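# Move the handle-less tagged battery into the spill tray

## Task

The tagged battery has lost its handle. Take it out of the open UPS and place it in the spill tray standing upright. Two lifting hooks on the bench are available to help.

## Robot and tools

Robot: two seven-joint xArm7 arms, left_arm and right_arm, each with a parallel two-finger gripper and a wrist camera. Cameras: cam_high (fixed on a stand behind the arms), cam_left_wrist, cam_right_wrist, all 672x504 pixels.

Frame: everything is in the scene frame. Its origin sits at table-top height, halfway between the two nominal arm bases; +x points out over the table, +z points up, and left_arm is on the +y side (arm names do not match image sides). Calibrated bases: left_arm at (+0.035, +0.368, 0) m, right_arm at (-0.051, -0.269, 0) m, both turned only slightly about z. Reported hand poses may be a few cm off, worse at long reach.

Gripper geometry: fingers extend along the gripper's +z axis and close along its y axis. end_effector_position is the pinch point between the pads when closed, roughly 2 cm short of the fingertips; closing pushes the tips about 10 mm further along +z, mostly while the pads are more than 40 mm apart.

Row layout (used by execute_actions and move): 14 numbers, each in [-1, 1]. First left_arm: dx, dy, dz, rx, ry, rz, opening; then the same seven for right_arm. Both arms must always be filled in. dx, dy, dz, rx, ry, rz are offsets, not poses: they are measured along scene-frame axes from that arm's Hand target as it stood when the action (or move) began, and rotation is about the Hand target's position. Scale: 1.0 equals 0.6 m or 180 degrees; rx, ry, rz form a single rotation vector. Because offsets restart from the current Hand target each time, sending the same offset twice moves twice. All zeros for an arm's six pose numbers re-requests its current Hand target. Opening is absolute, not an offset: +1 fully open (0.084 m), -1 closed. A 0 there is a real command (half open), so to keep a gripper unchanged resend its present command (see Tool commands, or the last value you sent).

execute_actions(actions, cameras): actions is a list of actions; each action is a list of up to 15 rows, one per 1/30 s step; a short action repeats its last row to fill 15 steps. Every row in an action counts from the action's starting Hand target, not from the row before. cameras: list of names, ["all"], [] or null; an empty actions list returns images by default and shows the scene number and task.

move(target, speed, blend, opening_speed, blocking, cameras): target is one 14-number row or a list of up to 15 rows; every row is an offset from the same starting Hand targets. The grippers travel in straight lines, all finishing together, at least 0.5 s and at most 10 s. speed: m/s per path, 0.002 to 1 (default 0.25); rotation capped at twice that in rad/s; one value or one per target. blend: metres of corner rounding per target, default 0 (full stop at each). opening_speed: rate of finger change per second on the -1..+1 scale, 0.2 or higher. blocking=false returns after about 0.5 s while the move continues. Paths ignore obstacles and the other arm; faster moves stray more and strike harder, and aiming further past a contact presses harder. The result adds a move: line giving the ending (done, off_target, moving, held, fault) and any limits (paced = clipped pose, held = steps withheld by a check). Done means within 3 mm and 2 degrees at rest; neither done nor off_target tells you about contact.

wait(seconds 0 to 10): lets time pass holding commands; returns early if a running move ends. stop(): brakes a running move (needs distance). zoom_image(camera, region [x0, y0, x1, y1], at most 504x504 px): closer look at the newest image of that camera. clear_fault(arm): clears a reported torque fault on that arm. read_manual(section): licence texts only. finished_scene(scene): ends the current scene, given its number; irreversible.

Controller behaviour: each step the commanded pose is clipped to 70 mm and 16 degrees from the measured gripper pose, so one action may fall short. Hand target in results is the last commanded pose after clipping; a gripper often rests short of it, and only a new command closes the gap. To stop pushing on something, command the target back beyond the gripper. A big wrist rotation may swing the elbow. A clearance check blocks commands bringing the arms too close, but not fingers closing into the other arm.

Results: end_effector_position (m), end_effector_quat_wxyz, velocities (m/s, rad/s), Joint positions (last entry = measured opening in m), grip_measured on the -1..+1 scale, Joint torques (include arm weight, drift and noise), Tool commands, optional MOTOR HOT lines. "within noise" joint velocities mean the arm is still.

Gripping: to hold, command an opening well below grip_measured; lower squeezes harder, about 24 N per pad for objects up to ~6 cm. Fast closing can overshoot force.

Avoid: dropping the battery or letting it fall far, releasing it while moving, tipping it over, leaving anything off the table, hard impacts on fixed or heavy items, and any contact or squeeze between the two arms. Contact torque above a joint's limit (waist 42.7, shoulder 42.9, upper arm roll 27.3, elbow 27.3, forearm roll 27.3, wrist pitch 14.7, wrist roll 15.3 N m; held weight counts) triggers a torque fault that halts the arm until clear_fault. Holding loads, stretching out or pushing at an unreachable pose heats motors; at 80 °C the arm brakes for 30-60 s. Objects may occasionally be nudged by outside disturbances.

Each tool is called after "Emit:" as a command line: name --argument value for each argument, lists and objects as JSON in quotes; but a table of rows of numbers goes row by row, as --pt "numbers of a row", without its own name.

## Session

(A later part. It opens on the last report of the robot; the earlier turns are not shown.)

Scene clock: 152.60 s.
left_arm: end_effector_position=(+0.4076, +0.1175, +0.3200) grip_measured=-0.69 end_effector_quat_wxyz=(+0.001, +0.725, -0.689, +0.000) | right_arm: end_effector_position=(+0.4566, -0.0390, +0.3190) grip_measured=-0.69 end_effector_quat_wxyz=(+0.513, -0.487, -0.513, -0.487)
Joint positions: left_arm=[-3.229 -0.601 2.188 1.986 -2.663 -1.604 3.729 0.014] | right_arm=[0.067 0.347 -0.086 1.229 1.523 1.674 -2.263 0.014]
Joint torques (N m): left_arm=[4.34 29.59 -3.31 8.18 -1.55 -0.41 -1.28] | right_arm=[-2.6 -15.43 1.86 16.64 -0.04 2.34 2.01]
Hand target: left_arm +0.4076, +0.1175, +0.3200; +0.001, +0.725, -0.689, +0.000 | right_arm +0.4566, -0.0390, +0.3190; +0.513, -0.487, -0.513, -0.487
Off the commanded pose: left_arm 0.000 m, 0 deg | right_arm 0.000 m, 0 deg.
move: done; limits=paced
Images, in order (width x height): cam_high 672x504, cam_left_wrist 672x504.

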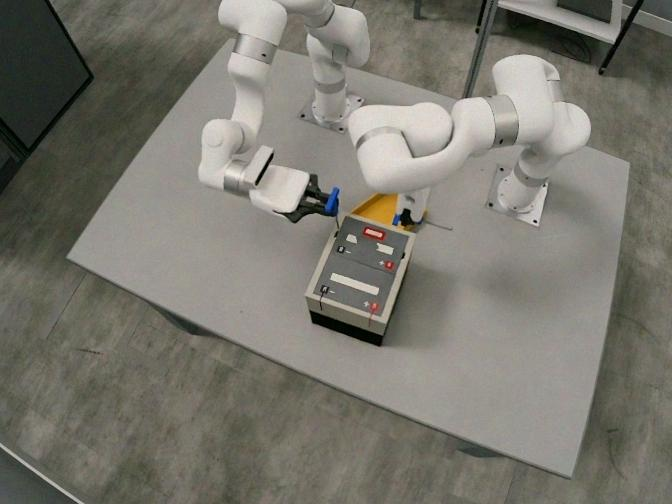

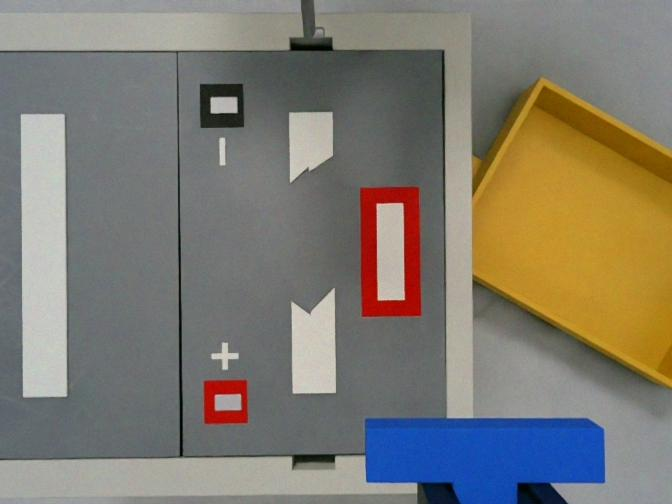

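Emit:
move --pt "0 0 0 0 0 0 -1 0 -0.0048 0 0 0 0 -1" --pt "0 0 0 0 0 0 -1 0 -0.0048 -0.035 0 0 0 -1" --speed 0.08 --cameras '["cam_left_wrist"]'

Emit:
zoom_image --camera "cam_left_wrist" --region '[270, 0, 360, 80]'

Scene clock: 154.97 s.
left_arm: end_effector_position=(+0.4076, +0.1175, +0.3200) grip_measured=-0.69 end_effector_quat_wxyz=(+0.001, +0.725, -0.689, +0.000) | right_arm: end_effector_position=(+0.4566, -0.0419, +0.2981) grip_measured=-0.69 end_effector_quat_wxyz=(+0.513, -0.487, -0.513, -0.487)
Joint positions: left_arm=[-3.228 -0.601 2.188 1.986 -2.663 -1.604 3.729 0.014] | right_arm=[0.062 0.383 -0.088 1.223 1.518 1.679 -2.306 0.014]
Joint torques (N m): left_arm=[4.4 29.63 -3.81 8 -1.54 -0.39 -1.23] | right_arm=[-0.84 -15.79 0.85 10.23 -0.11 -0.06 -2.08]
Hand target: left_arm +0.4076, +0.1175, +0.3200; +0.001, +0.725, -0.689, +0.000 | right_arm +0.4566, -0.0418, +0.2980; +0.513, -0.487, -0.513, -0.487
Off the commanded pose: left_arm 0.000 m, 0 deg | right_arm 0.000 m, 0 deg.
move: done
Images, in order (width x height): cam_left_wrist 672x504.

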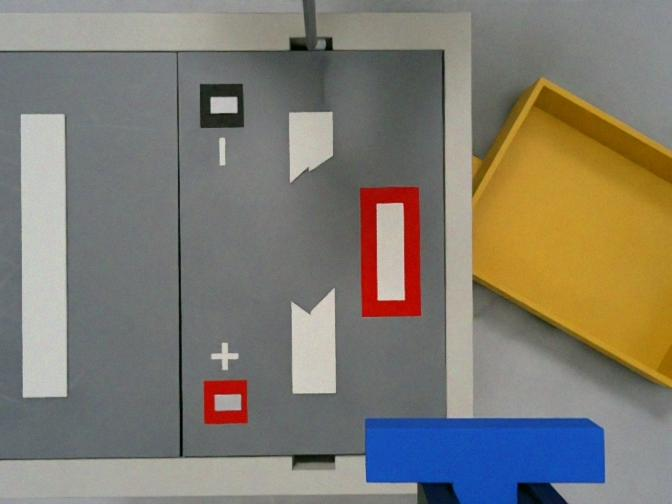

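Scaled by 5.600 from the camera's 672x504 image, which has a finer 960x720 frame.

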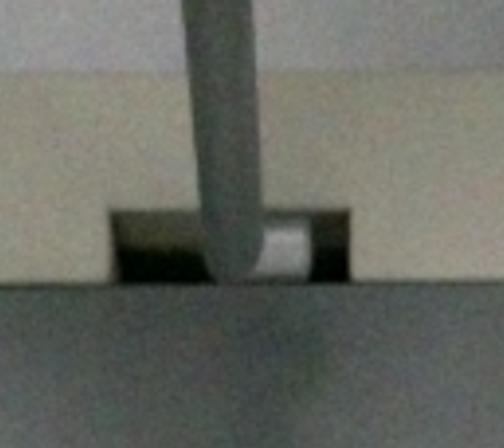

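Emit:
move --pt "0 0 0 0 0 0 -1 0 -0.0007 -0.03 0 0 0 -1" --pt "0 0 0 0 0 0 -1 0 -0.0007 -0.06 0 0 0 -1" --speed 0.05 --cameras '["cam_left_wrist","cam_right_wrist","cam_high"]'

Emit:
zoom_image --camera "cam_left_wrist" --region '[270, 0, 360, 80]'

Scene clock: 156.73 s.
left_arm: end_effector_position=(+0.4076, +0.1175, +0.3200) grip_measured=-0.69 end_effector_quat_wxyz=(+0.001, +0.725, -0.689, +0.000) | right_arm: end_effector_position=(+0.4565, -0.0423, +0.2620) grip_measured=-0.69 end_effector_quat_wxyz=(+0.513, -0.487, -0.513, -0.487)
Joint positions: left_arm=[-3.228 -0.601 2.188 1.986 -2.663 -1.604 3.729 0.014] | right_arm=[0.062 0.449 -0.089 1.219 1.516 1.678 -2.376 0.014]
Joint torques (N m): left_arm=[4.47 29.59 -4 8.04 -1.51 -0.35 -1.23] | right_arm=[3.08 -0.36 -0.35 3.33 -4.86 -6.83 -2.17]
Hand target: left_arm +0.4076, +0.1175, +0.3200; +0.001, +0.725, -0.689, +0.000 | right_arm +0.4566, -0.0423, +0.2620; +0.513, -0.487, -0.513, -0.487
Off the commanded pose: left_arm 0.000 m, 0 deg | right_arm 0.000 m, 0 deg.
move: done

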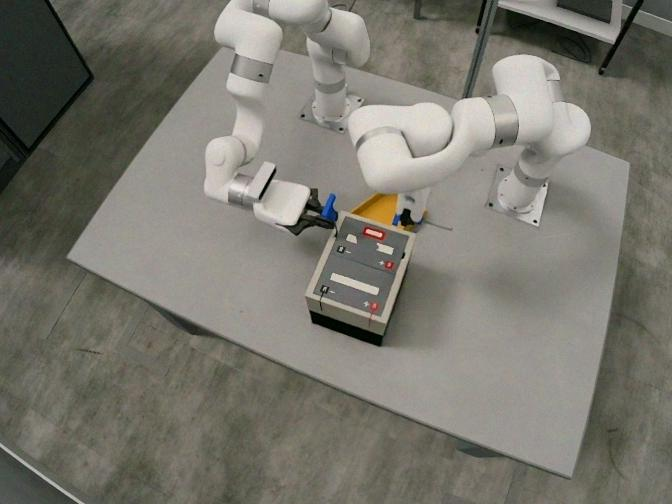

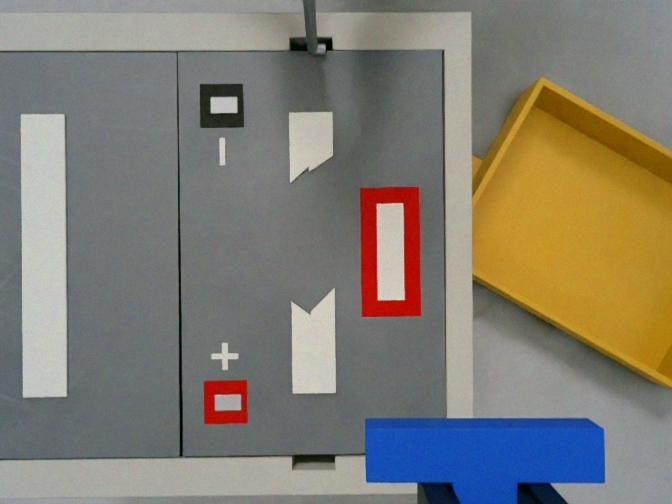

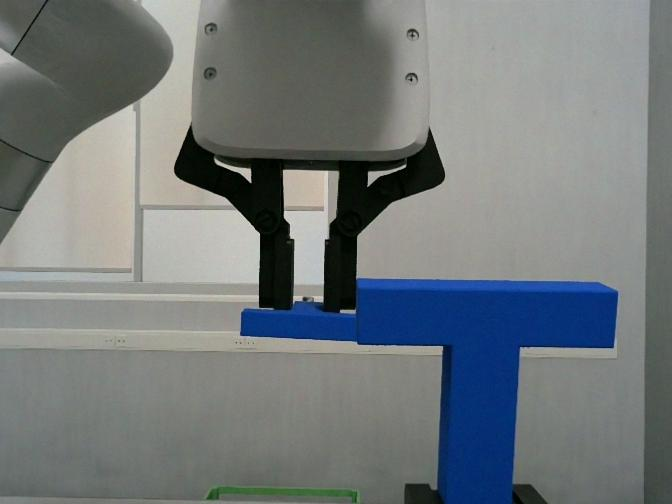

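Scaled by 5.600 from the camera's 672x504 image, which has a finer 960x720 frame.

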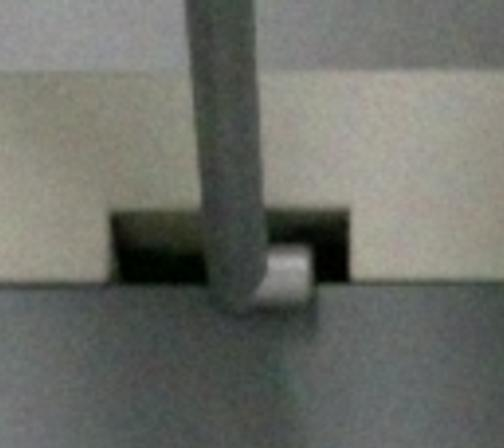

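Emit:
move --pt "0 0 0 0 0 0 -1 0 0 0.006 0 0 0 -1" --pt "0 0 0 0 0 0 -1 0 -0.0028 0.006 0 0 0 -1" --pt "0 0 0 0 0 0 -1 0 -0.0028 -0.012 0 0 0 -1" --speed 0.05 --cameras '["cam_left_wrist","cam_right_wrist"]'

Emit:
zoom_image --camera "cam_left_wrist" --region '[270, 0, 360, 80]'

Scene clock: 158.87 s.
left_arm: end_effector_position=(+0.4076, +0.1175, +0.3200) grip_measured=-0.69 end_effector_quat_wxyz=(+0.001, +0.725, -0.689, +0.000) | right_arm: end_effector_position=(+0.4565, -0.0440, +0.2549) grip_measured=-0.69 end_effector_quat_wxyz=(+0.513, -0.487, -0.513, -0.487)
Joint positions: left_arm=[-3.228 -0.601 2.188 1.986 -2.663 -1.604 3.729 0.014] | right_arm=[0.059 0.464 -0.09 1.22 1.513 1.68 -2.39 0.014]
Joint torques (N m): left_arm=[4.26 29.6 -4.15 8.05 -1.61 -0.38 -1.18] | right_arm=[-0.3 -16.49 0.73 15.7 0.07 0.26 -2.24]
Hand target: left_arm +0.4076, +0.1175, +0.3200; +0.001, +0.725, -0.689, +0.000 | right_arm +0.4566, -0.0439, +0.2548; +0.513, -0.487, -0.513, -0.487
Off the commanded pose: left_arm 0.000 m, 0 deg | right_arm 0.000 m, 0 deg.
move: done
Images, in order (width x height): cam_left_wrist 672x504, cam_right_wrist 672x504.

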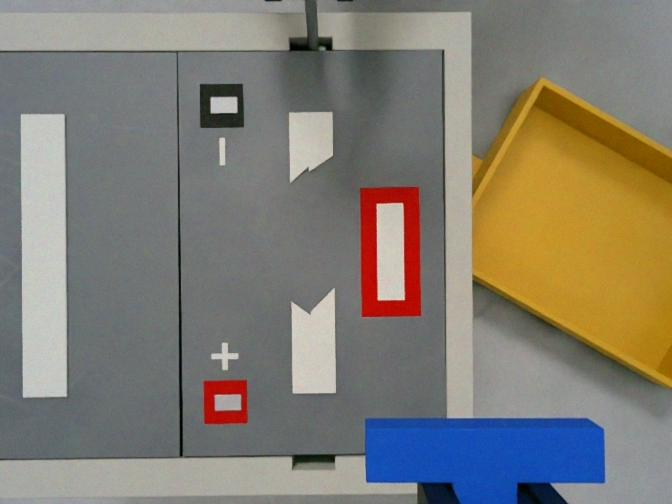

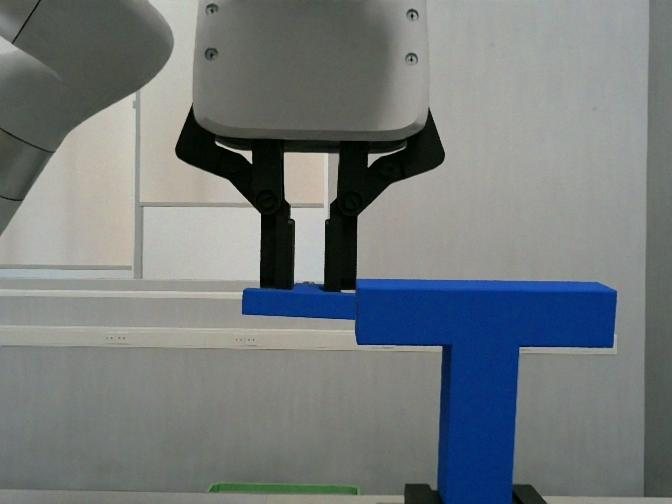

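Scaled by 5.600 from the camera's 672x504 image, which has a finer 960x720 frame.

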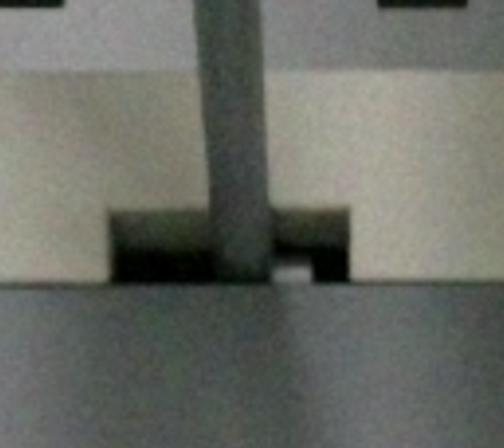

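Emit:
move --pt "0 0 0 0 0 0 -1 0 0 -0.038 0 0 0 -1" --pt "0 0 0 0 0 0 -1 0 0 -0.038 0 0 0 -0.55" --pt "0 0 0 0 0 0 -1 0 0 -0.002 0 0 0 -0.55" --speed 0.05 --cameras '["cam_left_wrist","cam_right_wrist"]'

Scene clock: 161.37 s.
left_arm: end_effector_position=(+0.4076, +0.1175, +0.3200) grip_measured=-0.69 end_effector_quat_wxyz=(+0.001, +0.725, -0.689, +0.000) | right_arm: end_effector_position=(+0.4566, -0.0439, +0.2536) grip_measured=-0.57 end_effector_quat_wxyz=(+0.513, -0.487, -0.513, -0.487)
Joint positions: left_arm=[-3.228 -0.601 2.188 1.986 -2.663 -1.604 3.729 0.014] | right_arm=[0.059 0.466 -0.089 1.22 1.513 1.68 -2.392 0.019]
Joint torques (N m): left_arm=[4.26 29.55 -4.14 8.1 -1.56 -0.39 -1.01] | right_arm=[2.35 -27.99 -2.75 9.45 2.14 2.95 2.1]
Hand target: left_arm +0.4076, +0.1175, +0.3200; +0.001, +0.725, -0.689, +0.000 | right_arm +0.4566, -0.0439, +0.2536; +0.513, -0.487, -0.513, -0.487
Off the commanded pose: left_arm 0.000 m, 0 deg | right_arm 0.000 m, 0 deg.
move: done
Images, in order (width x height): cam_left_wrist 672x504, cam_right_wrist 672x504.

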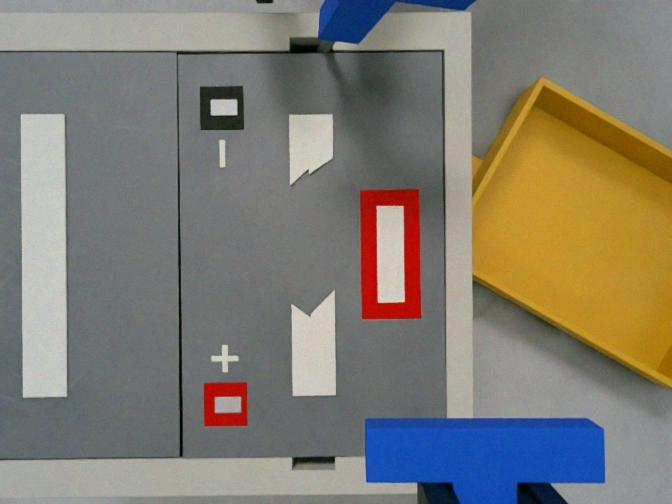

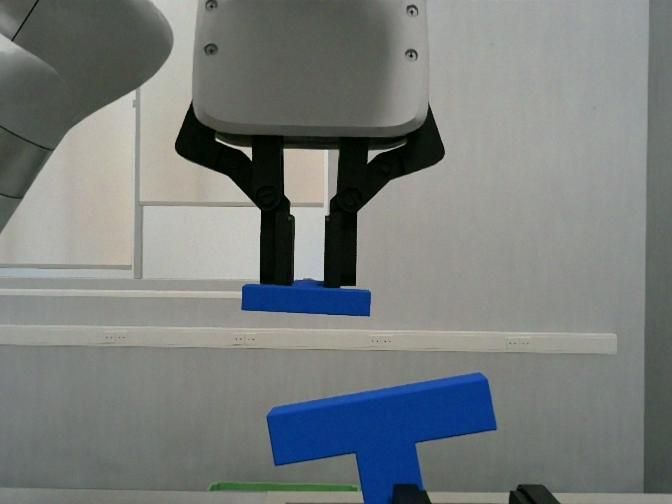

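Emit:
move --pt "0 0 0 0 0 0 -1 -0.0 -0.04 0 0 0 0 -0.55" --pt "0 0 0 0 0 0 -1 -0.017 -0.042 -0.006 0 0 0 0.25" --pt "0 0 0 0 0 0 -1 -0.017 0.03 -0.006 0 0 0 0.25" --speed 0.1 --cameras '["cam_left_wrist","cam_right_wrist"]'

Scene clock: 165.93 s.
left_arm: end_effector_position=(+0.4076, +0.1175, +0.3200) grip_measured=-0.69 end_effector_quat_wxyz=(+0.001, +0.725, -0.689, +0.000) | right_arm: end_effector_position=(+0.4463, -0.0260, +0.2500) grip_measured=+0.24 end_effector_quat_wxyz=(+0.513, -0.487, -0.513, -0.487)
Joint positions: left_arm=[-3.228 -0.601 2.188 1.986 -2.663 -1.604 3.729 0.014] | right_arm=[0.085 0.443 -0.074 1.175 1.534 1.646 -2.412 0.054]
Joint torques (N m): left_arm=[4.16 29.42 -4.61 8.05 -1.55 -0.42 -0.92] | right_arm=[2.4 -24.12 2.51 12.98 2.03 0.01 1.99]
Hand target: left_arm +0.4076, +0.1175, +0.3200; +0.001, +0.725, -0.689, +0.000 | right_arm +0.4464, -0.0259, +0.2500; +0.513, -0.487, -0.513, -0.487
Off the commanded pose: left_arm 0.000 m, 0 deg | right_arm 0.000 m, 0 deg.
move: done
Images, in order (width x height): cam_left_wrist 672x504, cam_right_wrist 672x504.

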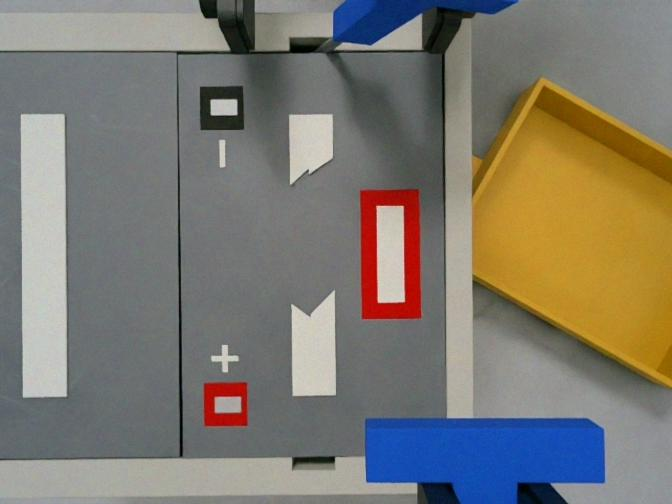

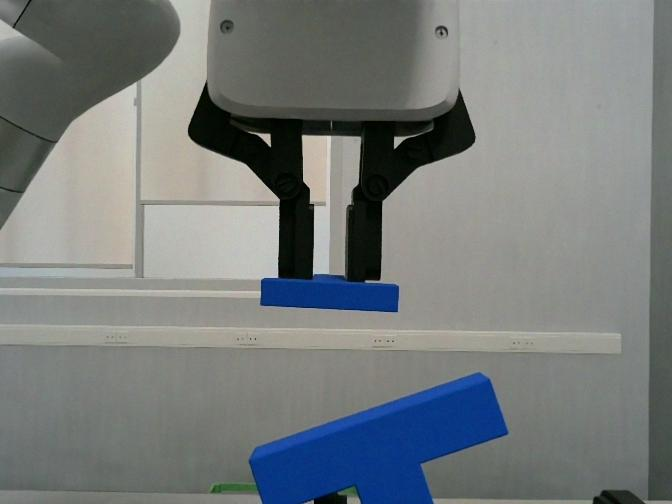

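Emit:
move --pt "0 0 0 0 0 0 -1 0 0 -0.0167 0 0 0 0.25" --pt "0 0 0 0 0 0 -1 0 0 -0.0167 0 0 0 -1" --speed 0.1 --opening_speed 1 --cameras '["cam_left_wrist","cam_right_wrist"]'

Scene clock: 168.60 s.
left_arm: end_effector_position=(+0.4076, +0.1175, +0.3200) grip_measured=-0.69 end_effector_quat_wxyz=(+0.001, +0.725, -0.689, +0.000) | right_arm: end_effector_position=(+0.4464, -0.0260, +0.2400) grip_measured=-0.66 end_effector_quat_wxyz=(+0.512, -0.487, -0.513, -0.487)
Joint positions: left_arm=[-3.228 -0.601 2.188 1.986 -2.663 -1.604 3.729 0.014] | right_arm=[0.084 0.464 -0.073 1.177 1.534 1.646 -2.431 0.015]
Joint torques (N m): left_arm=[4.03 29.44 -4.77 8.12 -1.56 -0.42 -0.8] | right_arm=[-1.19 -19.1 4.99 7.44 -0.62 3.85 -0.21]
Hand target: left_arm +0.4076, +0.1175, +0.3200; +0.001, +0.725, -0.689, +0.000 | right_arm +0.4464, -0.0259, +0.2400; +0.513, -0.487, -0.513, -0.487
Off the commanded pose: left_arm 0.000 m, 0 deg | right_arm 0.000 m, 0 deg.
move: done
Images, in order (width x height): cam_left_wrist 672x504, cam_right_wrist 672x504.

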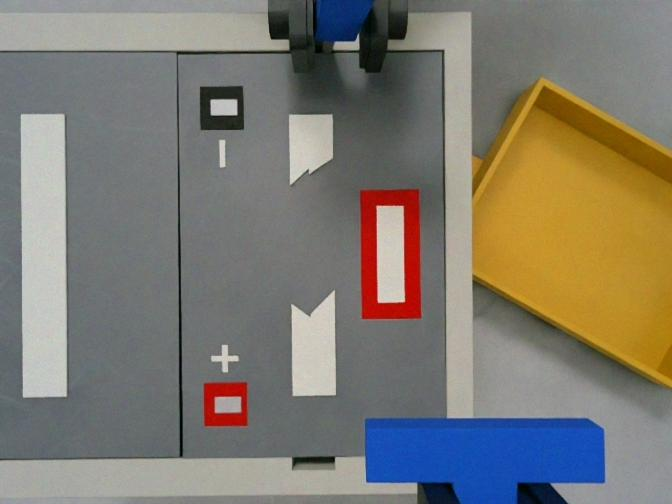

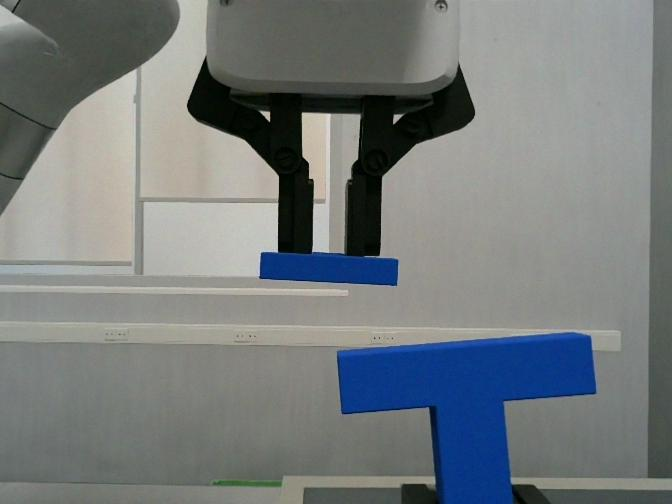

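Emit:
move --pt "0 0 0 0 0 0 -1 0.016 -0.01 0 0 0 0 -1" --pt "0 0 0 0 0 0 -1 0.016 -0.01 0 0 0 0 -0.6" --pt "0 0 0 0 0 0 -1 0.016 -0.01 0.025 0 0 0 -0.6" --pt "0 0 0 0 0 0 -1 0.016 -0.01 0.025 0 0 0 -1" --speed 0.1 --cameras '["cam_left_wrist","cam_right_wrist"]'

Scene clock: 171.50 s.
left_arm: end_effector_position=(+0.4076, +0.1175, +0.3200) grip_measured=-0.69 end_effector_quat_wxyz=(+0.001, +0.725, -0.689, +0.000) | right_arm: end_effector_position=(+0.4559, -0.0319, +0.2550) grip_measured=-0.68 end_effector_quat_wxyz=(+0.513, -0.487, -0.513, -0.487)
Joint positions: left_arm=[-3.228 -0.601 2.188 1.986 -2.663 -1.604 3.729 0.014] | right_arm=[0.075 0.46 -0.078 1.215 1.529 1.658 -2.39 0.014]
Joint torques (N m): left_arm=[4.19 29.49 -4.94 8.09 -1.55 -0.45 -0.72] | right_arm=[2.13 -27.74 -3.17 11.1 1.39 2.16 1.97]
Hand target: left_arm +0.4076, +0.1175, +0.3200; +0.001, +0.725, -0.689, +0.000 | right_arm +0.4560, -0.0319, +0.2550; +0.513, -0.487, -0.513, -0.487
Off the commanded pose: left_arm 0.000 m, 0 deg | right_arm 0.000 m, 0 deg.
move: done
Images, in order (width x height): cam_left_wrist 672x504, cam_right_wrist 672x504.

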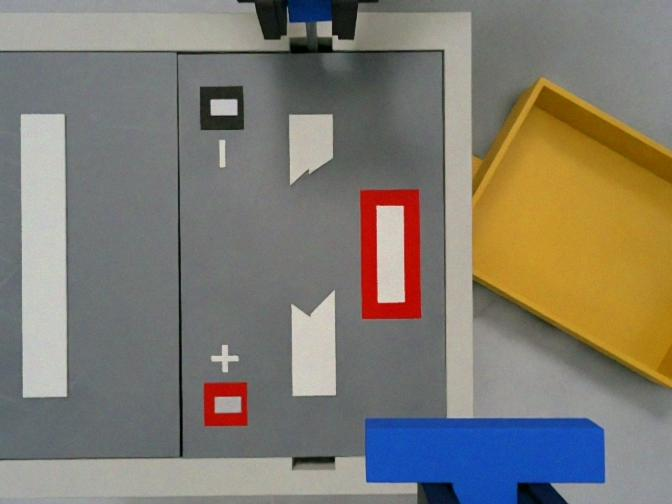

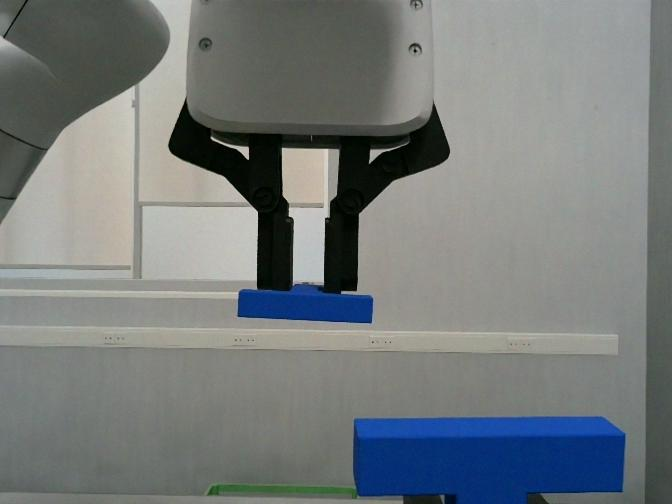

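Emit:
zoom_image --camera "cam_right_wrist" --region '[340, 400, 640, 504]'

Emit:
zoom_image --camera "cam_left_wrist" --region '[250, 0, 370, 80]'

Scaled by 1.680 from the camera's 672x504 image, which has a finer 960x720 frame.

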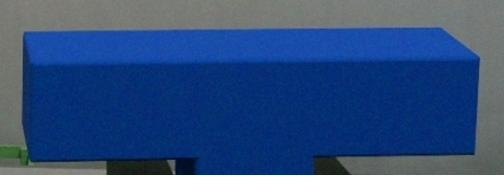

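Scaled by 4.200 from the camera's 672x504 image, which has a finer 960x720 frame.

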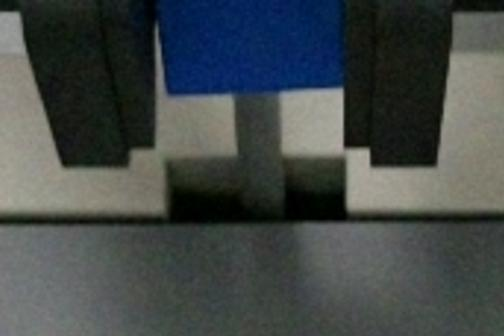

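Emit:
move --target '[0,0,0,0,0,0,-1,0,0.0103,0,0,0,0,-1]' --speed 0.05 --cameras '["cam_left_wrist","cam_right_wrist"]'

Emit:
zoom_image --camera "cam_right_wrist" --region '[340, 400, 640, 504]'

Emit:
zoom_image --camera "cam_left_wrist" --region '[250, 0, 370, 80]'

Scene clock: 173.60 s.
left_arm: end_effector_position=(+0.4076, +0.1175, +0.3200) grip_measured=-0.69 end_effector_quat_wxyz=(+0.001, +0.725, -0.689, +0.000) | right_arm: end_effector_position=(+0.4560, -0.0258, +0.2550) grip_measured=-0.69 end_effector_quat_wxyz=(+0.513, -0.487, -0.513, -0.487)
Joint positions: left_arm=[-3.228 -0.601 2.188 1.986 -2.663 -1.604 3.729 0.014] | right_arm=[0.084 0.459 -0.073 1.214 1.537 1.648 -2.389 0.014]
Joint torques (N m): left_arm=[4.08 29.42 -4.99 8.04 -1.61 -0.46 -0.66] | right_arm=[3.28 -25.23 3.85 8.67 1.85 -1.17 1.63]
Hand target: left_arm +0.4076, +0.1175, +0.3200; +0.001, +0.725, -0.689, +0.000 | right_arm +0.4560, -0.0258, +0.2550; +0.513, -0.487, -0.513, -0.487
Off the commanded pose: left_arm 0.000 m, 0 deg | right_arm 0.000 m, 0 deg.
move: done
Images, in order (width x height): cam_left_wrist 672x504, cam_right_wrist 672x504.

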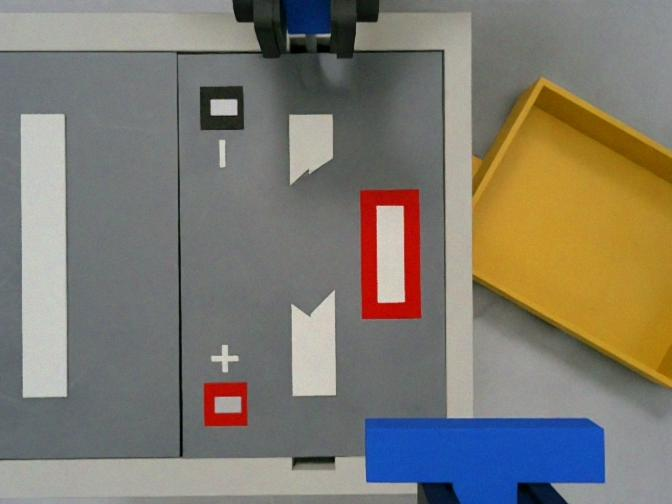

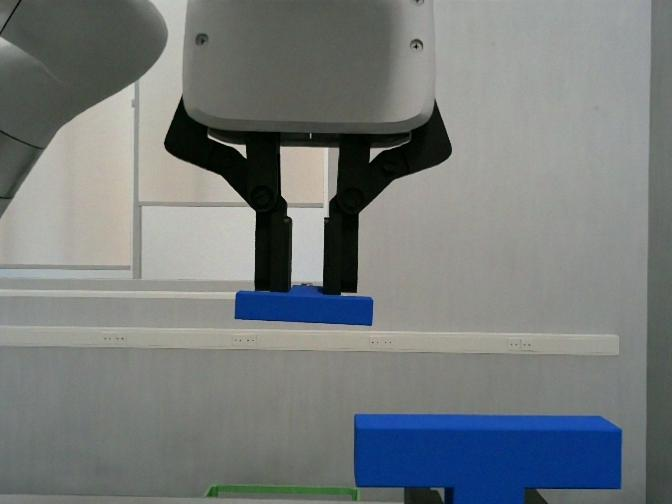

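Scaled by 1.680 from the camera's 672x504 image, which has a finer 960x720 frame.

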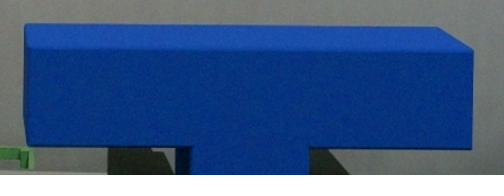

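Scaled by 4.200 from the camera's 672x504 image, which has a finer 960x720 frame.

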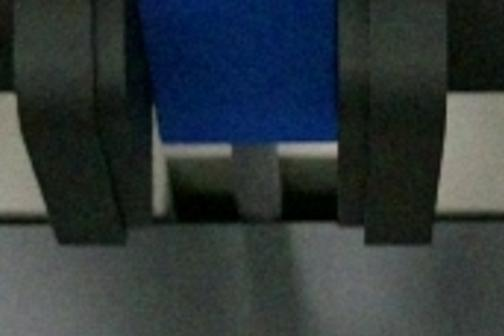

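Emit:
move --pt "0.061 0.107 0.312 0 0 0 -1 0 0 0 0 0 0 -1" --pt "0.061 0.268 0.242 -0.4993 -0.026 0 -1 0 0 0 0 0 0 -1" --speed 0.4 --blend '[0.02,0]'

Emit:
move --target '[-0.026,-0.06,-0.24,0,0,0.389,-1,0,0,0,0,0,0,-1]' --speed 0.4

Emit:
move --target '[0,0,-0.08,0,0,0,-1,0,0,0,0,0,0,-1]' --speed 0.3 --cameras '["cam_high","cam_left_wrist"]'

Scene clock: 179.47 s.
left_arm: end_effector_position=(+0.4442, +0.2783, +0.4652) grip_measured=-0.69 end_effector_quat_wxyz=(+0.487, +0.512, -0.487, +0.513) | right_arm: end_effector_position=(+0.4560, -0.0258, +0.2550) grip_measured=-0.69 end_effector_quat_wxyz=(+0.513, -0.487, -0.513, -0.487)
Joint positions: left_arm=[-1.938 -0.708 1.903 1.496 -4.079 -1.367 4.99 0.014] | right_arm=[0.084 0.459 -0.073 1.214 1.537 1.647 -2.389 0.014]
Joint torques (N m): left_arm=[4.18 14.26 -10.75 7.49 -3.26 1 1.39] | right_arm=[3.41 -15.38 3.56 8.42 1.27 -1.29 0.1]
Hand target: left_arm +0.4442, +0.2783, +0.4652; +0.487, +0.512, -0.487, +0.513 | right_arm +0.4560, -0.0258, +0.2550; +0.513, -0.487, -0.513, -0.487
Off the commanded pose: left_arm 0.000 m, 0 deg | right_arm 0.000 m, 0 deg.
move: done; limits=paced

Scene clock: 181.43 s.
left_arm: end_effector_position=(+0.4318, +0.2547, +0.3639) grip_measured=-0.69 end_effector_quat_wxyz=(+0.268, +0.677, -0.276, +0.628) | right_arm: end_effector_position=(+0.4560, -0.0258, +0.2550) grip_measured=-0.69 end_effector_quat_wxyz=(+0.513, -0.487, -0.513, -0.487)
Joint positions: left_arm=[-1.047 -0.725 1.33 0.372 -4.926 -0.657 5.989 0.014] | right_arm=[0.084 0.459 -0.073 1.214 1.537 1.647 -2.389 0.014]
Joint torques (N m): left_arm=[-3.86 -2.75 -4.59 12.6 0.78 -1.03 -1.34] | right_arm=[3.3 -15.33 3.44 8.47 1.13 -1.3 -0.4]
Hand target: left_arm +0.4318, +0.2547, +0.3639; +0.268, +0.677, -0.276, +0.628 (not the last commanded pose) | right_arm +0.4560, -0.0258, +0.2550; +0.513, -0.487, -0.513, -0.487
Off the commanded pose: left_arm 0.045 m, 28 deg | right_arm 0.000 m, 0 deg.
led back after a hold (left arm): the arm was led back toward your command in small steps, so it may still be short of it.
move: held (left_arm; a check stopped the path); limits=held
pose unreachable (left arm): on one or more control steps of this call, first in action 0 (counted from 0), this arm could not follow its commanded pose, so it was not sent that pose on those steps. It may still have moved: this result reports where it is.
cause: moving toward the commanded pose would bring two parts of the arm too close to each other (joints 3 (upper arm roll) to 5 (forearm roll) lie between them).

Scene clock: 182.40 s.
left_arm: end_effector_position=(+0.4318, +0.2547, +0.3159) grip_measured=-0.69 end_effector_quat_wxyz=(+0.268, +0.677, -0.276, +0.628) | right_arm: end_effector_position=(+0.4560, -0.0258, +0.2550) grip_measured=-0.69 end_effector_quat_wxyz=(+0.513, -0.487, -0.513, -0.487)
Joint positions: left_arm=[-1.235 -0.661 1.58 0.303 -5.034 -0.788 6.243 0.014] | right_arm=[0.084 0.459 -0.073 1.214 1.537 1.647 -2.389 0.014]
Joint torques (N m): left_arm=[-4.01 -0.99 -4.42 4.13 -1.4 -4.21 1.26] | right_arm=[3.23 -15.44 3.31 8.48 1.05 -1.22 -0.63]
Hand target: left_arm +0.4318, +0.2547, +0.3159; +0.268, +0.677, -0.276, +0.628 | right_arm +0.4560, -0.0258, +0.2550; +0.513, -0.487, -0.513, -0.487
Off the commanded pose: left_arm 0.000 m, 0 deg | right_arm 0.000 m, 0 deg.
move: done
Images, in order (width x height): cam_high 672x504, cam_left_wrist 672x504.

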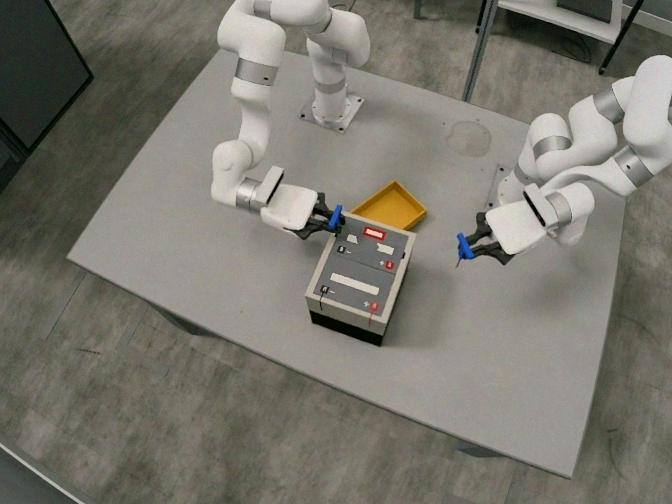

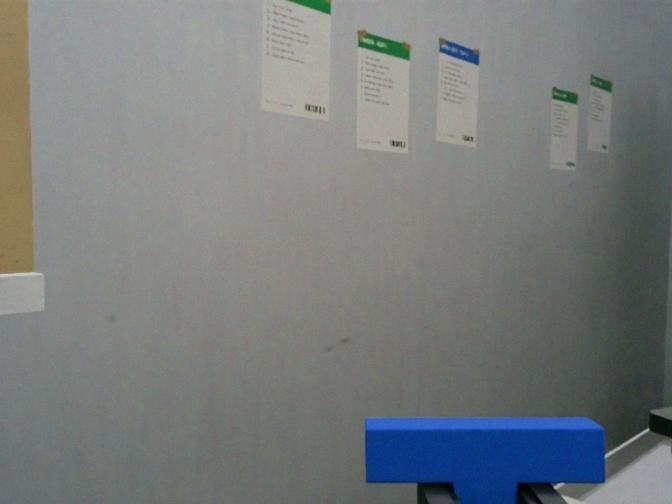

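Emit:
move --target '[0.03,0.06,0.05,0.335,0.330,0.012,-1,0,0,0,0,0,0,-1]' --speed 0.4

Scene clock: 187.30 s.
left_arm: end_effector_position=(+0.4497, +0.2907, +0.3459) grip_measured=-0.69 end_effector_quat_wxyz=(-0.007, +0.930, -0.367, +0.017) | right_arm: end_effector_position=(+0.4560, -0.0258, +0.2550) grip_measured=-0.69 end_effector_quat_wxyz=(+0.513, -0.487, -0.513, -0.487)
Joint positions: left_arm=[-0.417 0.345 0.341 1.888 -3.251 -1.526 3.798 0.014] | right_arm=[0.084 0.459 -0.073 1.214 1.537 1.647 -2.389 0.014]
Joint torques (N m): left_arm=[4.36 -20.17 2.46 16.14 1.27 -3.37 1.15] | right_arm=[3.11 -15.31 3.13 8.6 0.75 -1.24 -0.95]
Hand target: left_arm +0.4498, +0.2907, +0.3459; -0.007, +0.930, -0.367, +0.017 | right_arm +0.4560, -0.0258, +0.2550; +0.513, -0.487, -0.513, -0.487
Off the commanded pose: left_arm 0.000 m, 0 deg | right_arm 0.000 m, 0 deg.
move: done; limits=paced

Emit:
move --target '[0.3,-0.03,0.25,-0.0366,-0.387,0,-1,0,0,0,0,0,0,-1]' --speed 0.4

Scene clock: 191.57 s.
left_arm: end_effector_position=(+0.6299, +0.2727, +0.4961) grip_measured=-0.69 end_effector_quat_wxyz=(-0.163, +0.753, -0.297, +0.563) | right_arm: end_effector_position=(+0.4560, -0.0258, +0.2550) grip_measured=-0.69 end_effector_quat_wxyz=(+0.513, -0.487, -0.513, -0.487)
Joint positions: left_arm=[-0.581 -0.023 0.26 1.526 -2.498 -0.371 3.122 0.014] | right_arm=[0.084 0.459 -0.073 1.214 1.537 1.647 -2.389 0.014]
Joint torques (N m): left_arm=[4.31 -23.76 -2.14 12.69 2.33 3.02 -1.44] | right_arm=[3.26 -15.46 3.06 8.58 0.64 -1.29 -0.96]
Hand target: left_arm +0.6298, +0.2727, +0.4959; -0.165, +0.753, -0.296, +0.564 | right_arm +0.4560, -0.0258, +0.2550; +0.513, -0.487, -0.513, -0.487
Off the commanded pose: left_arm 0.000 m, 0 deg | right_arm 0.000 m, 0 deg.
move: done

Emit:
move --pt "0.0467 -0.1045 0.1128 -0.0315 -0.0896 -0.0703 -1 0 0 0 0 0 0 -1" --pt "0.0355 -0.2015 0.2415 -0.0630 -0.1791 -0.1405 -1 0 0 0 0 0 0 -1" --speed 0.4 --blend '[0.02,0]'

Scene clock: 194.37 s.
left_arm: end_effector_position=(+0.6510, +0.1518, +0.6408) grip_measured=-0.69 end_effector_quat_wxyz=(-0.041, +0.499, -0.338, +0.797) | right_arm: end_effector_position=(+0.4560, -0.0258, +0.2550) grip_measured=-0.69 end_effector_quat_wxyz=(+0.513, -0.487, -0.513, -0.487)
Joint positions: left_arm=[-0.579 -0.023 0.259 1.523 -2.514 0.374 3.138 0.014] | right_arm=[0.084 0.459 -0.073 1.214 1.537 1.647 -2.389 0.014]
Joint torques (N m): left_arm=[4.42 -16.03 1.73 20.49 1.68 4.3 -1.39] | right_arm=[3.26 -15.27 3.02 8.53 0.66 -1.24 -0.98]
Hand target: left_arm +0.6511, +0.1518, +0.6408; -0.041, +0.499, -0.338, +0.797 | right_arm +0.4560, -0.0258, +0.2550; +0.513, -0.487, -0.513, -0.487
Off the commanded pose: left_arm 0.000 m, 0 deg | right_arm 0.000 m, 0 deg.
move: done

Emit:
move --pt "-0.0047 -0.0125 -0.0222 0.2372 -0.0789 -0.0057 -1 0 0 0 0 0 0 -1" --pt "-0.0032 -0.0063 -0.0473 0.4743 -0.1578 -0.0113 -1 0 0 0 0 0 0 -1" --pt "0.0037 0.0148 -0.0607 0.7115 -0.2367 -0.0170 -1 0 0 0 0 0 0 -1" --pt "0.0117 0.0387 -0.0543 0.9486 -0.3156 -0.0226 -1 0 0 0 0 0 0 -1" --speed 0.6 --blend '[0.004,0.004,0.004,0]'

Emit:
move --pt "0 0 0 -0.4728 0.0435 0.156 -1 0 0 0 0 0 0 -1" --pt "0 0 0 -0.9456 0.087 0.312 -1 0 0 0 0 0 0 -1" --speed 0.7 --blend '[0.004,0]' --cameras '["cam_high","cam_left_wrist"]'

Scene clock: 198.80 s.
left_arm: end_effector_position=(+0.6581, +0.1751, +0.6082) grip_measured=-0.69 end_effector_quat_wxyz=(+0.562, +0.298, +0.755, +0.162) | right_arm: end_effector_position=(+0.4560, -0.0258, +0.2550) grip_measured=-0.69 end_effector_quat_wxyz=(+0.513, -0.487, -0.513, -0.487)
Joint positions: left_arm=[-0.523 -0.022 0.202 1.527 0.63 0.374 3.134 0.014] | right_arm=[0.084 0.459 -0.073 1.214 1.537 1.647 -2.389 0.014]
Joint torques (N m): left_arm=[4.35 -26 -2.12 13.87 1.07 -0.92 -1.5] | right_arm=[3 -15.48 2.92 8.66 0.66 -1.29 -0.98]
Hand target: left_arm +0.6581, +0.1751, +0.6082; +0.562, +0.298, +0.755, +0.162 | right_arm +0.4560, -0.0258, +0.2550; +0.513, -0.487, -0.513, -0.487
Off the commanded pose: left_arm 0.000 m, 0 deg | right_arm 0.000 m, 0 deg.
move: done

Scene clock: 201.90 s.
left_arm: end_effector_position=(+0.6581, +0.1751, +0.6082) grip_measured=-0.69 end_effector_quat_wxyz=(-0.166, +0.753, -0.296, +0.564) | right_arm: end_effector_position=(+0.4560, -0.0258, +0.2550) grip_measured=-0.69 end_effector_quat_wxyz=(+0.513, -0.487, -0.513, -0.487)
Joint positions: left_arm=[-0.465 -0.023 0.147 1.523 0.655 0.366 -0.031 0.014] | right_arm=[0.084 0.459 -0.073 1.214 1.537 1.647 -2.389 0.014]
Joint torques (N m): left_arm=[4.39 -16.73 -2.06 20.13 1.14 -0.96 -1.29] | right_arm=[2.94 -15.36 2.89 8.68 0.68 -1.22 -0.95]
Hand target: left_arm +0.6581, +0.1751, +0.6082; -0.166, +0.753, -0.296, +0.564 | right_arm +0.4560, -0.0258, +0.2550; +0.513, -0.487, -0.513, -0.487
Off the commanded pose: left_arm 0.000 m, 0 deg | right_arm 0.000 m, 0 deg.
move: done
Images, in order (width x height): cam_high 672x504, cam_left_wrist 672x504.

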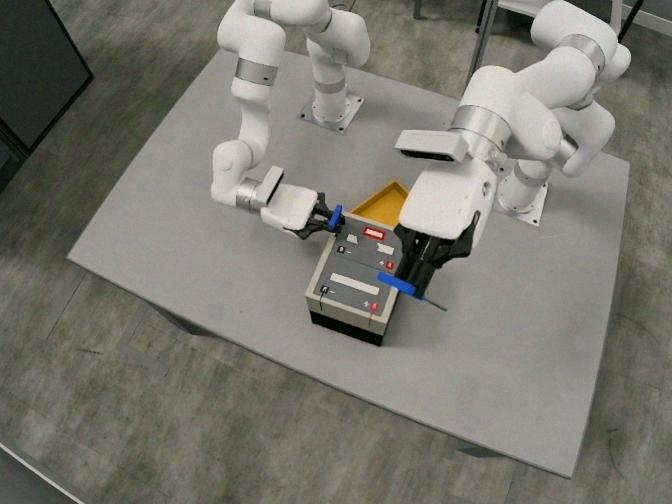

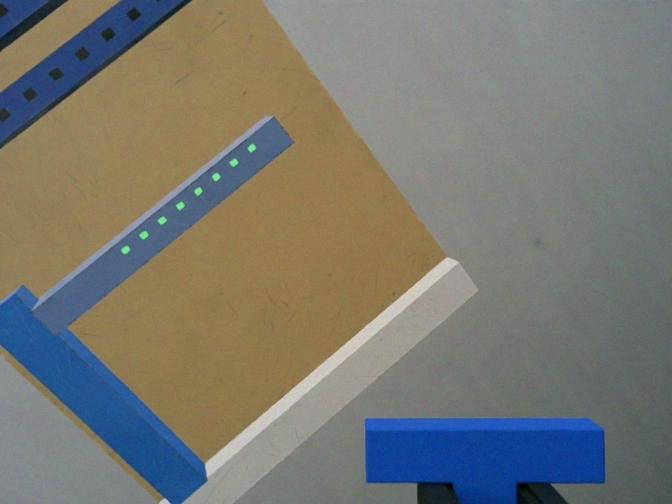

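Emit:
move --pt "-0.12 -0.004 -0.05 0.0621 0.1212 -0.0705 -1 0 0 0.0025 0 0 0 -1" --pt "-0.2 -0.008 -0.10 0.1243 0.2425 -0.141 -1 -0.0033 0.0007 0.0025 0 0 -0.1667 -1" --pt "-0.3 -0.010 -0.14 0.1650 0.322 -0.1872 -1 -0.006 0.003 0.0025 0 0 -0.3333 -1" --pt "-0.3565 -0.0117 -0.1667 0.1864 0.3637 -0.2115 -1 -0.007 0.0063 0.0025 0 0 -0.5 -1" --speed 0.4 --blend '[0.0005,0.0005,0.0005,0]'

Emit:
move --target '[0,0.10,-0.07,-0.4993,-0.026,0,-1,0,0,0,0,0,0,-1]' --speed 0.45 --cameras '["all"]'

Scene clock: 206.43 s.
left_arm: end_effector_position=(+0.4442, +0.1680, +0.5082) grip_measured=-0.69 end_effector_quat_wxyz=(+0.001, +0.725, -0.689, +0.001) | right_arm: end_effector_position=(+0.4518, -0.0220, +0.2565) grip_measured=-0.69 end_effector_quat_wxyz=(-0.018, +0.707, +0.018, +0.707)
Joint positions: left_arm=[-0.569 0.162 0.146 2.156 -0.027 1.995 1.082 0.014] | right_arm=[0.455 0.031 0.269 0.657 3.87 1.081 -3.55 0.014]
Joint torques (N m): left_arm=[-3.86 -16.83 -1.82 16.53 1.44 -0.5 1.22] | right_arm=[2.25 -8.92 2.53 15.8 0.81 3.5 -2.15]
Hand target: left_arm +0.4442, +0.1680, +0.5082; +0.001, +0.725, -0.689, +0.001 | right_arm +0.4518, -0.0220, +0.2565; -0.018, +0.707, +0.018, +0.707
Off the commanded pose: left_arm 0.000 m, 0 deg | right_arm 0.000 m, 0 deg.
move: done

Scene clock: 208.77 s.
left_arm: end_effector_position=(+0.4442, +0.2280, +0.4662) grip_measured=-0.69 end_effector_quat_wxyz=(+0.487, +0.512, -0.486, +0.514) | right_arm: end_effector_position=(+0.4518, -0.0220, +0.2565) grip_measured=-0.69 end_effector_quat_wxyz=(-0.018, +0.707, +0.018, +0.707)
Joint positions: left_arm=[-0.419 -0.235 0.657 0.971 -1.374 1.671 1.981 0.014] | right_arm=[0.455 0.032 0.269 0.657 3.87 1.081 -3.55 0.014]
Joint torques (N m): left_arm=[-4.02 -8.22 0.15 12.7 -3.19 2.9 1.32] | right_arm=[2.18 -9.01 2.64 15.78 0.81 3.1 -1.99]
Hand target: left_arm +0.4442, +0.2280, +0.4662; +0.487, +0.512, -0.486, +0.514 | right_arm +0.4518, -0.0220, +0.2565; -0.018, +0.707, +0.018, +0.707
Off the commanded pose: left_arm 0.000 m, 0 deg | right_arm 0.000 m, 0 deg.
move: done

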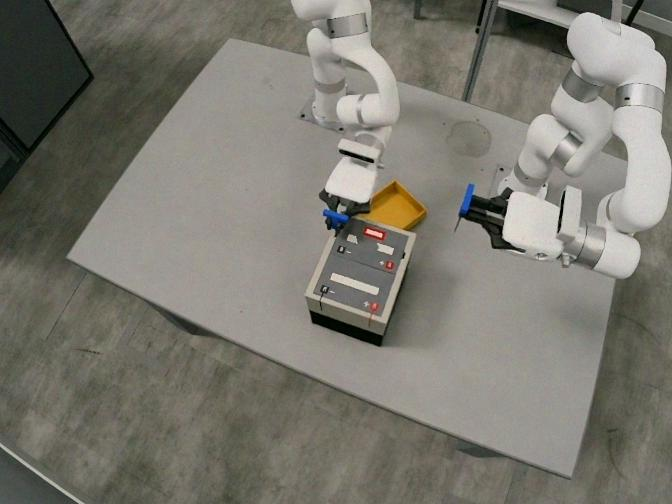

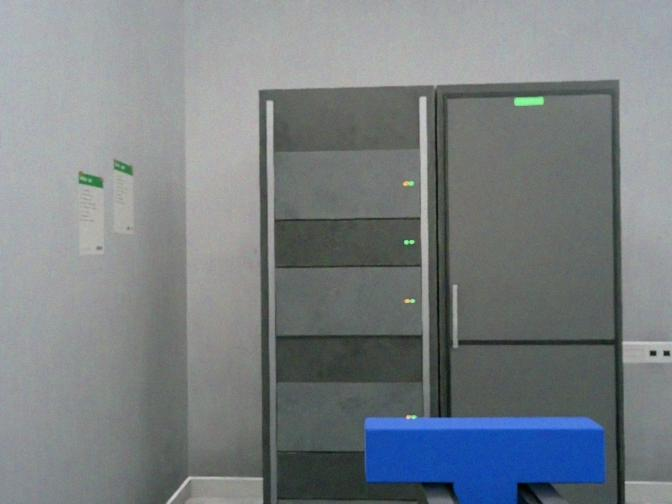

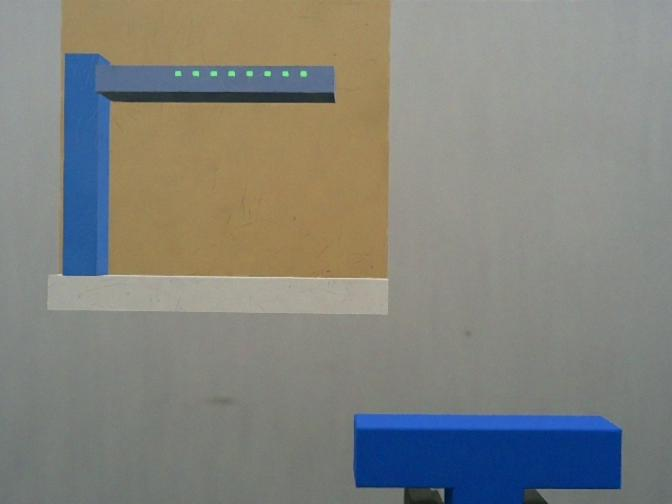

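Emit:
move --pt "0 -0.1322 -0.16 0 0 0 -1 0 0 0 0 0 0 -1" --pt "0 -0.1322 -0.268 0 0 0 -1 0 0 0 0 0 0 -1" --pt "0 -0.1322 -0.290 0 0 0 -1 0 0 0 0 0 0 -1" --speed '[0.3,0.15,0.04]' --blend '[0.02,0.002,0]' --cameras '["cam_left_wrist"]'

Scene clock: 210.73 s.
left_arm: end_effector_position=(+0.4441, +0.1487, +0.2924) grip_measured=-0.69 end_effector_quat_wxyz=(+0.487, +0.512, -0.486, +0.514) | right_arm: end_effector_position=(+0.4518, -0.0220, +0.2565) grip_measured=-0.69 end_effector_quat_wxyz=(-0.018, +0.707, +0.018, +0.707)
Joint positions: left_arm=[-0.494 0.05 0.588 0.755 -1.56 1.619 2.43 0.014] | right_arm=[0.455 0.032 0.269 0.657 3.87 1.081 -3.55 0.014]
Joint torques (N m): left_arm=[4.6 4.22 2.42 -0.39 2.24 -7.64 1.24] | right_arm=[2.22 -8.8 2.56 15.76 0.84 2.7 -1.93]
Hand target: left_arm +0.4442, +0.1487, +0.2922; +0.487, +0.512, -0.486, +0.514 | right_arm +0.4518, -0.0220, +0.2565; -0.018, +0.707, +0.018, +0.707
Off the commanded pose: left_arm 0.000 m, 0 deg | right_arm 0.000 m, 0 deg.
move: done
Images, in order (width x height): cam_left_wrist 672x504.

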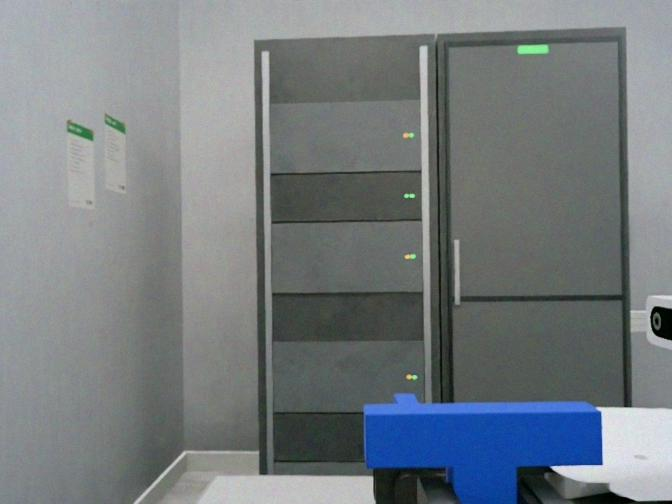

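Emit:
move --pt "0 0 0.006 0 0 0 -1 0 0 0 0 0 0 -1" --pt "0 0.0022 0.006 0 0 0 -1 0 0 0 0 0 0 -1" --pt "0 0.0022 -0.003 0 0 0 -1 0 0 0 0 0 0 -1" --speed 0.05

Emit:
move --pt "0 0 0.009 0 0 0 -1 0 0 0 0 0 0 -1" --pt "0 -0.0044 0.009 0 0 0 -1 0 0 0 0 0 0 -1" --pt "0 -0.0044 0 0 0 0 -1 0 0 0 0 0 0 -1" --speed 0.05 --cameras '["cam_left_wrist"]'

Scene clock: 212.53 s.
left_arm: end_effector_position=(+0.4441, +0.1500, +0.2907) grip_measured=-0.69 end_effector_quat_wxyz=(+0.487, +0.512, -0.486, +0.514) | right_arm: end_effector_position=(+0.4518, -0.0220, +0.2565) grip_measured=-0.69 end_effector_quat_wxyz=(-0.018, +0.707, +0.018, +0.707)
Joint positions: left_arm=[-0.492 0.055 0.59 0.755 -1.559 1.625 2.434 0.014] | right_arm=[0.455 0.032 0.269 0.657 3.87 1.081 -3.55 0.014]
Joint torques (N m): left_arm=[4.53 4.16 2.4 -0.4 2.36 -8.65 1.34] | right_arm=[2.24 -8.99 2.52 15.74 0.79 2.4 -1.89]
Hand target: left_arm +0.4442, +0.1500, +0.2904; +0.487, +0.512, -0.486, +0.514 | right_arm +0.4518, -0.0220, +0.2565; -0.018, +0.707, +0.018, +0.707
Off the commanded pose: left_arm 0.000 m, 0 deg | right_arm 0.000 m, 0 deg.
move: done

Scene clock: 213.83 s.
left_arm: end_effector_position=(+0.4441, +0.1473, +0.2904) grip_measured=-0.69 end_effector_quat_wxyz=(+0.487, +0.512, -0.486, +0.513) | right_arm: end_effector_position=(+0.4518, -0.0220, +0.2565) grip_measured=-0.69 end_effector_quat_wxyz=(-0.018, +0.707, +0.018, +0.707)
Joint positions: left_arm=[-0.496 0.054 0.586 0.754 -1.564 1.619 2.434 0.014] | right_arm=[0.455 0.032 0.269 0.657 3.87 1.081 -3.55 0.014]
Joint torques (N m): left_arm=[5.12 -12.75 3.16 10.12 -2.39 2.88 1.27] | right_arm=[2.12 -9.07 2.49 15.82 0.79 2.09 -1.9]
Hand target: left_arm +0.4442, +0.1474, +0.2904; +0.487, +0.512, -0.486, +0.514 | right_arm +0.4518, -0.0220, +0.2565; -0.018, +0.707, +0.018, +0.707
Off the commanded pose: left_arm 0.000 m, 0 deg | right_arm 0.000 m, 0 deg.
move: done
Images, in order (width x height): cam_left_wrist 672x504.

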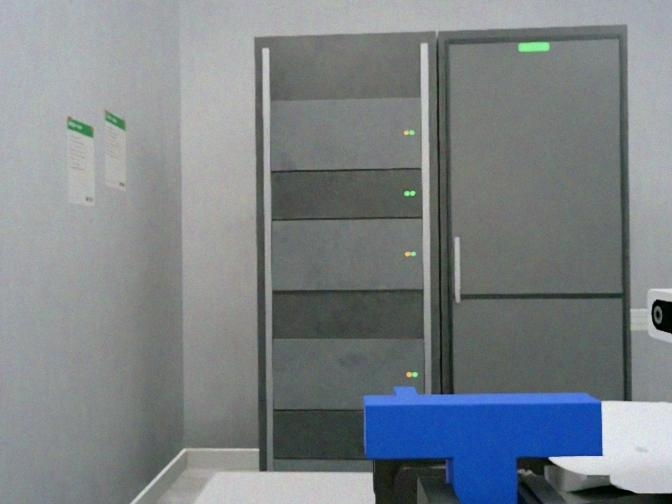

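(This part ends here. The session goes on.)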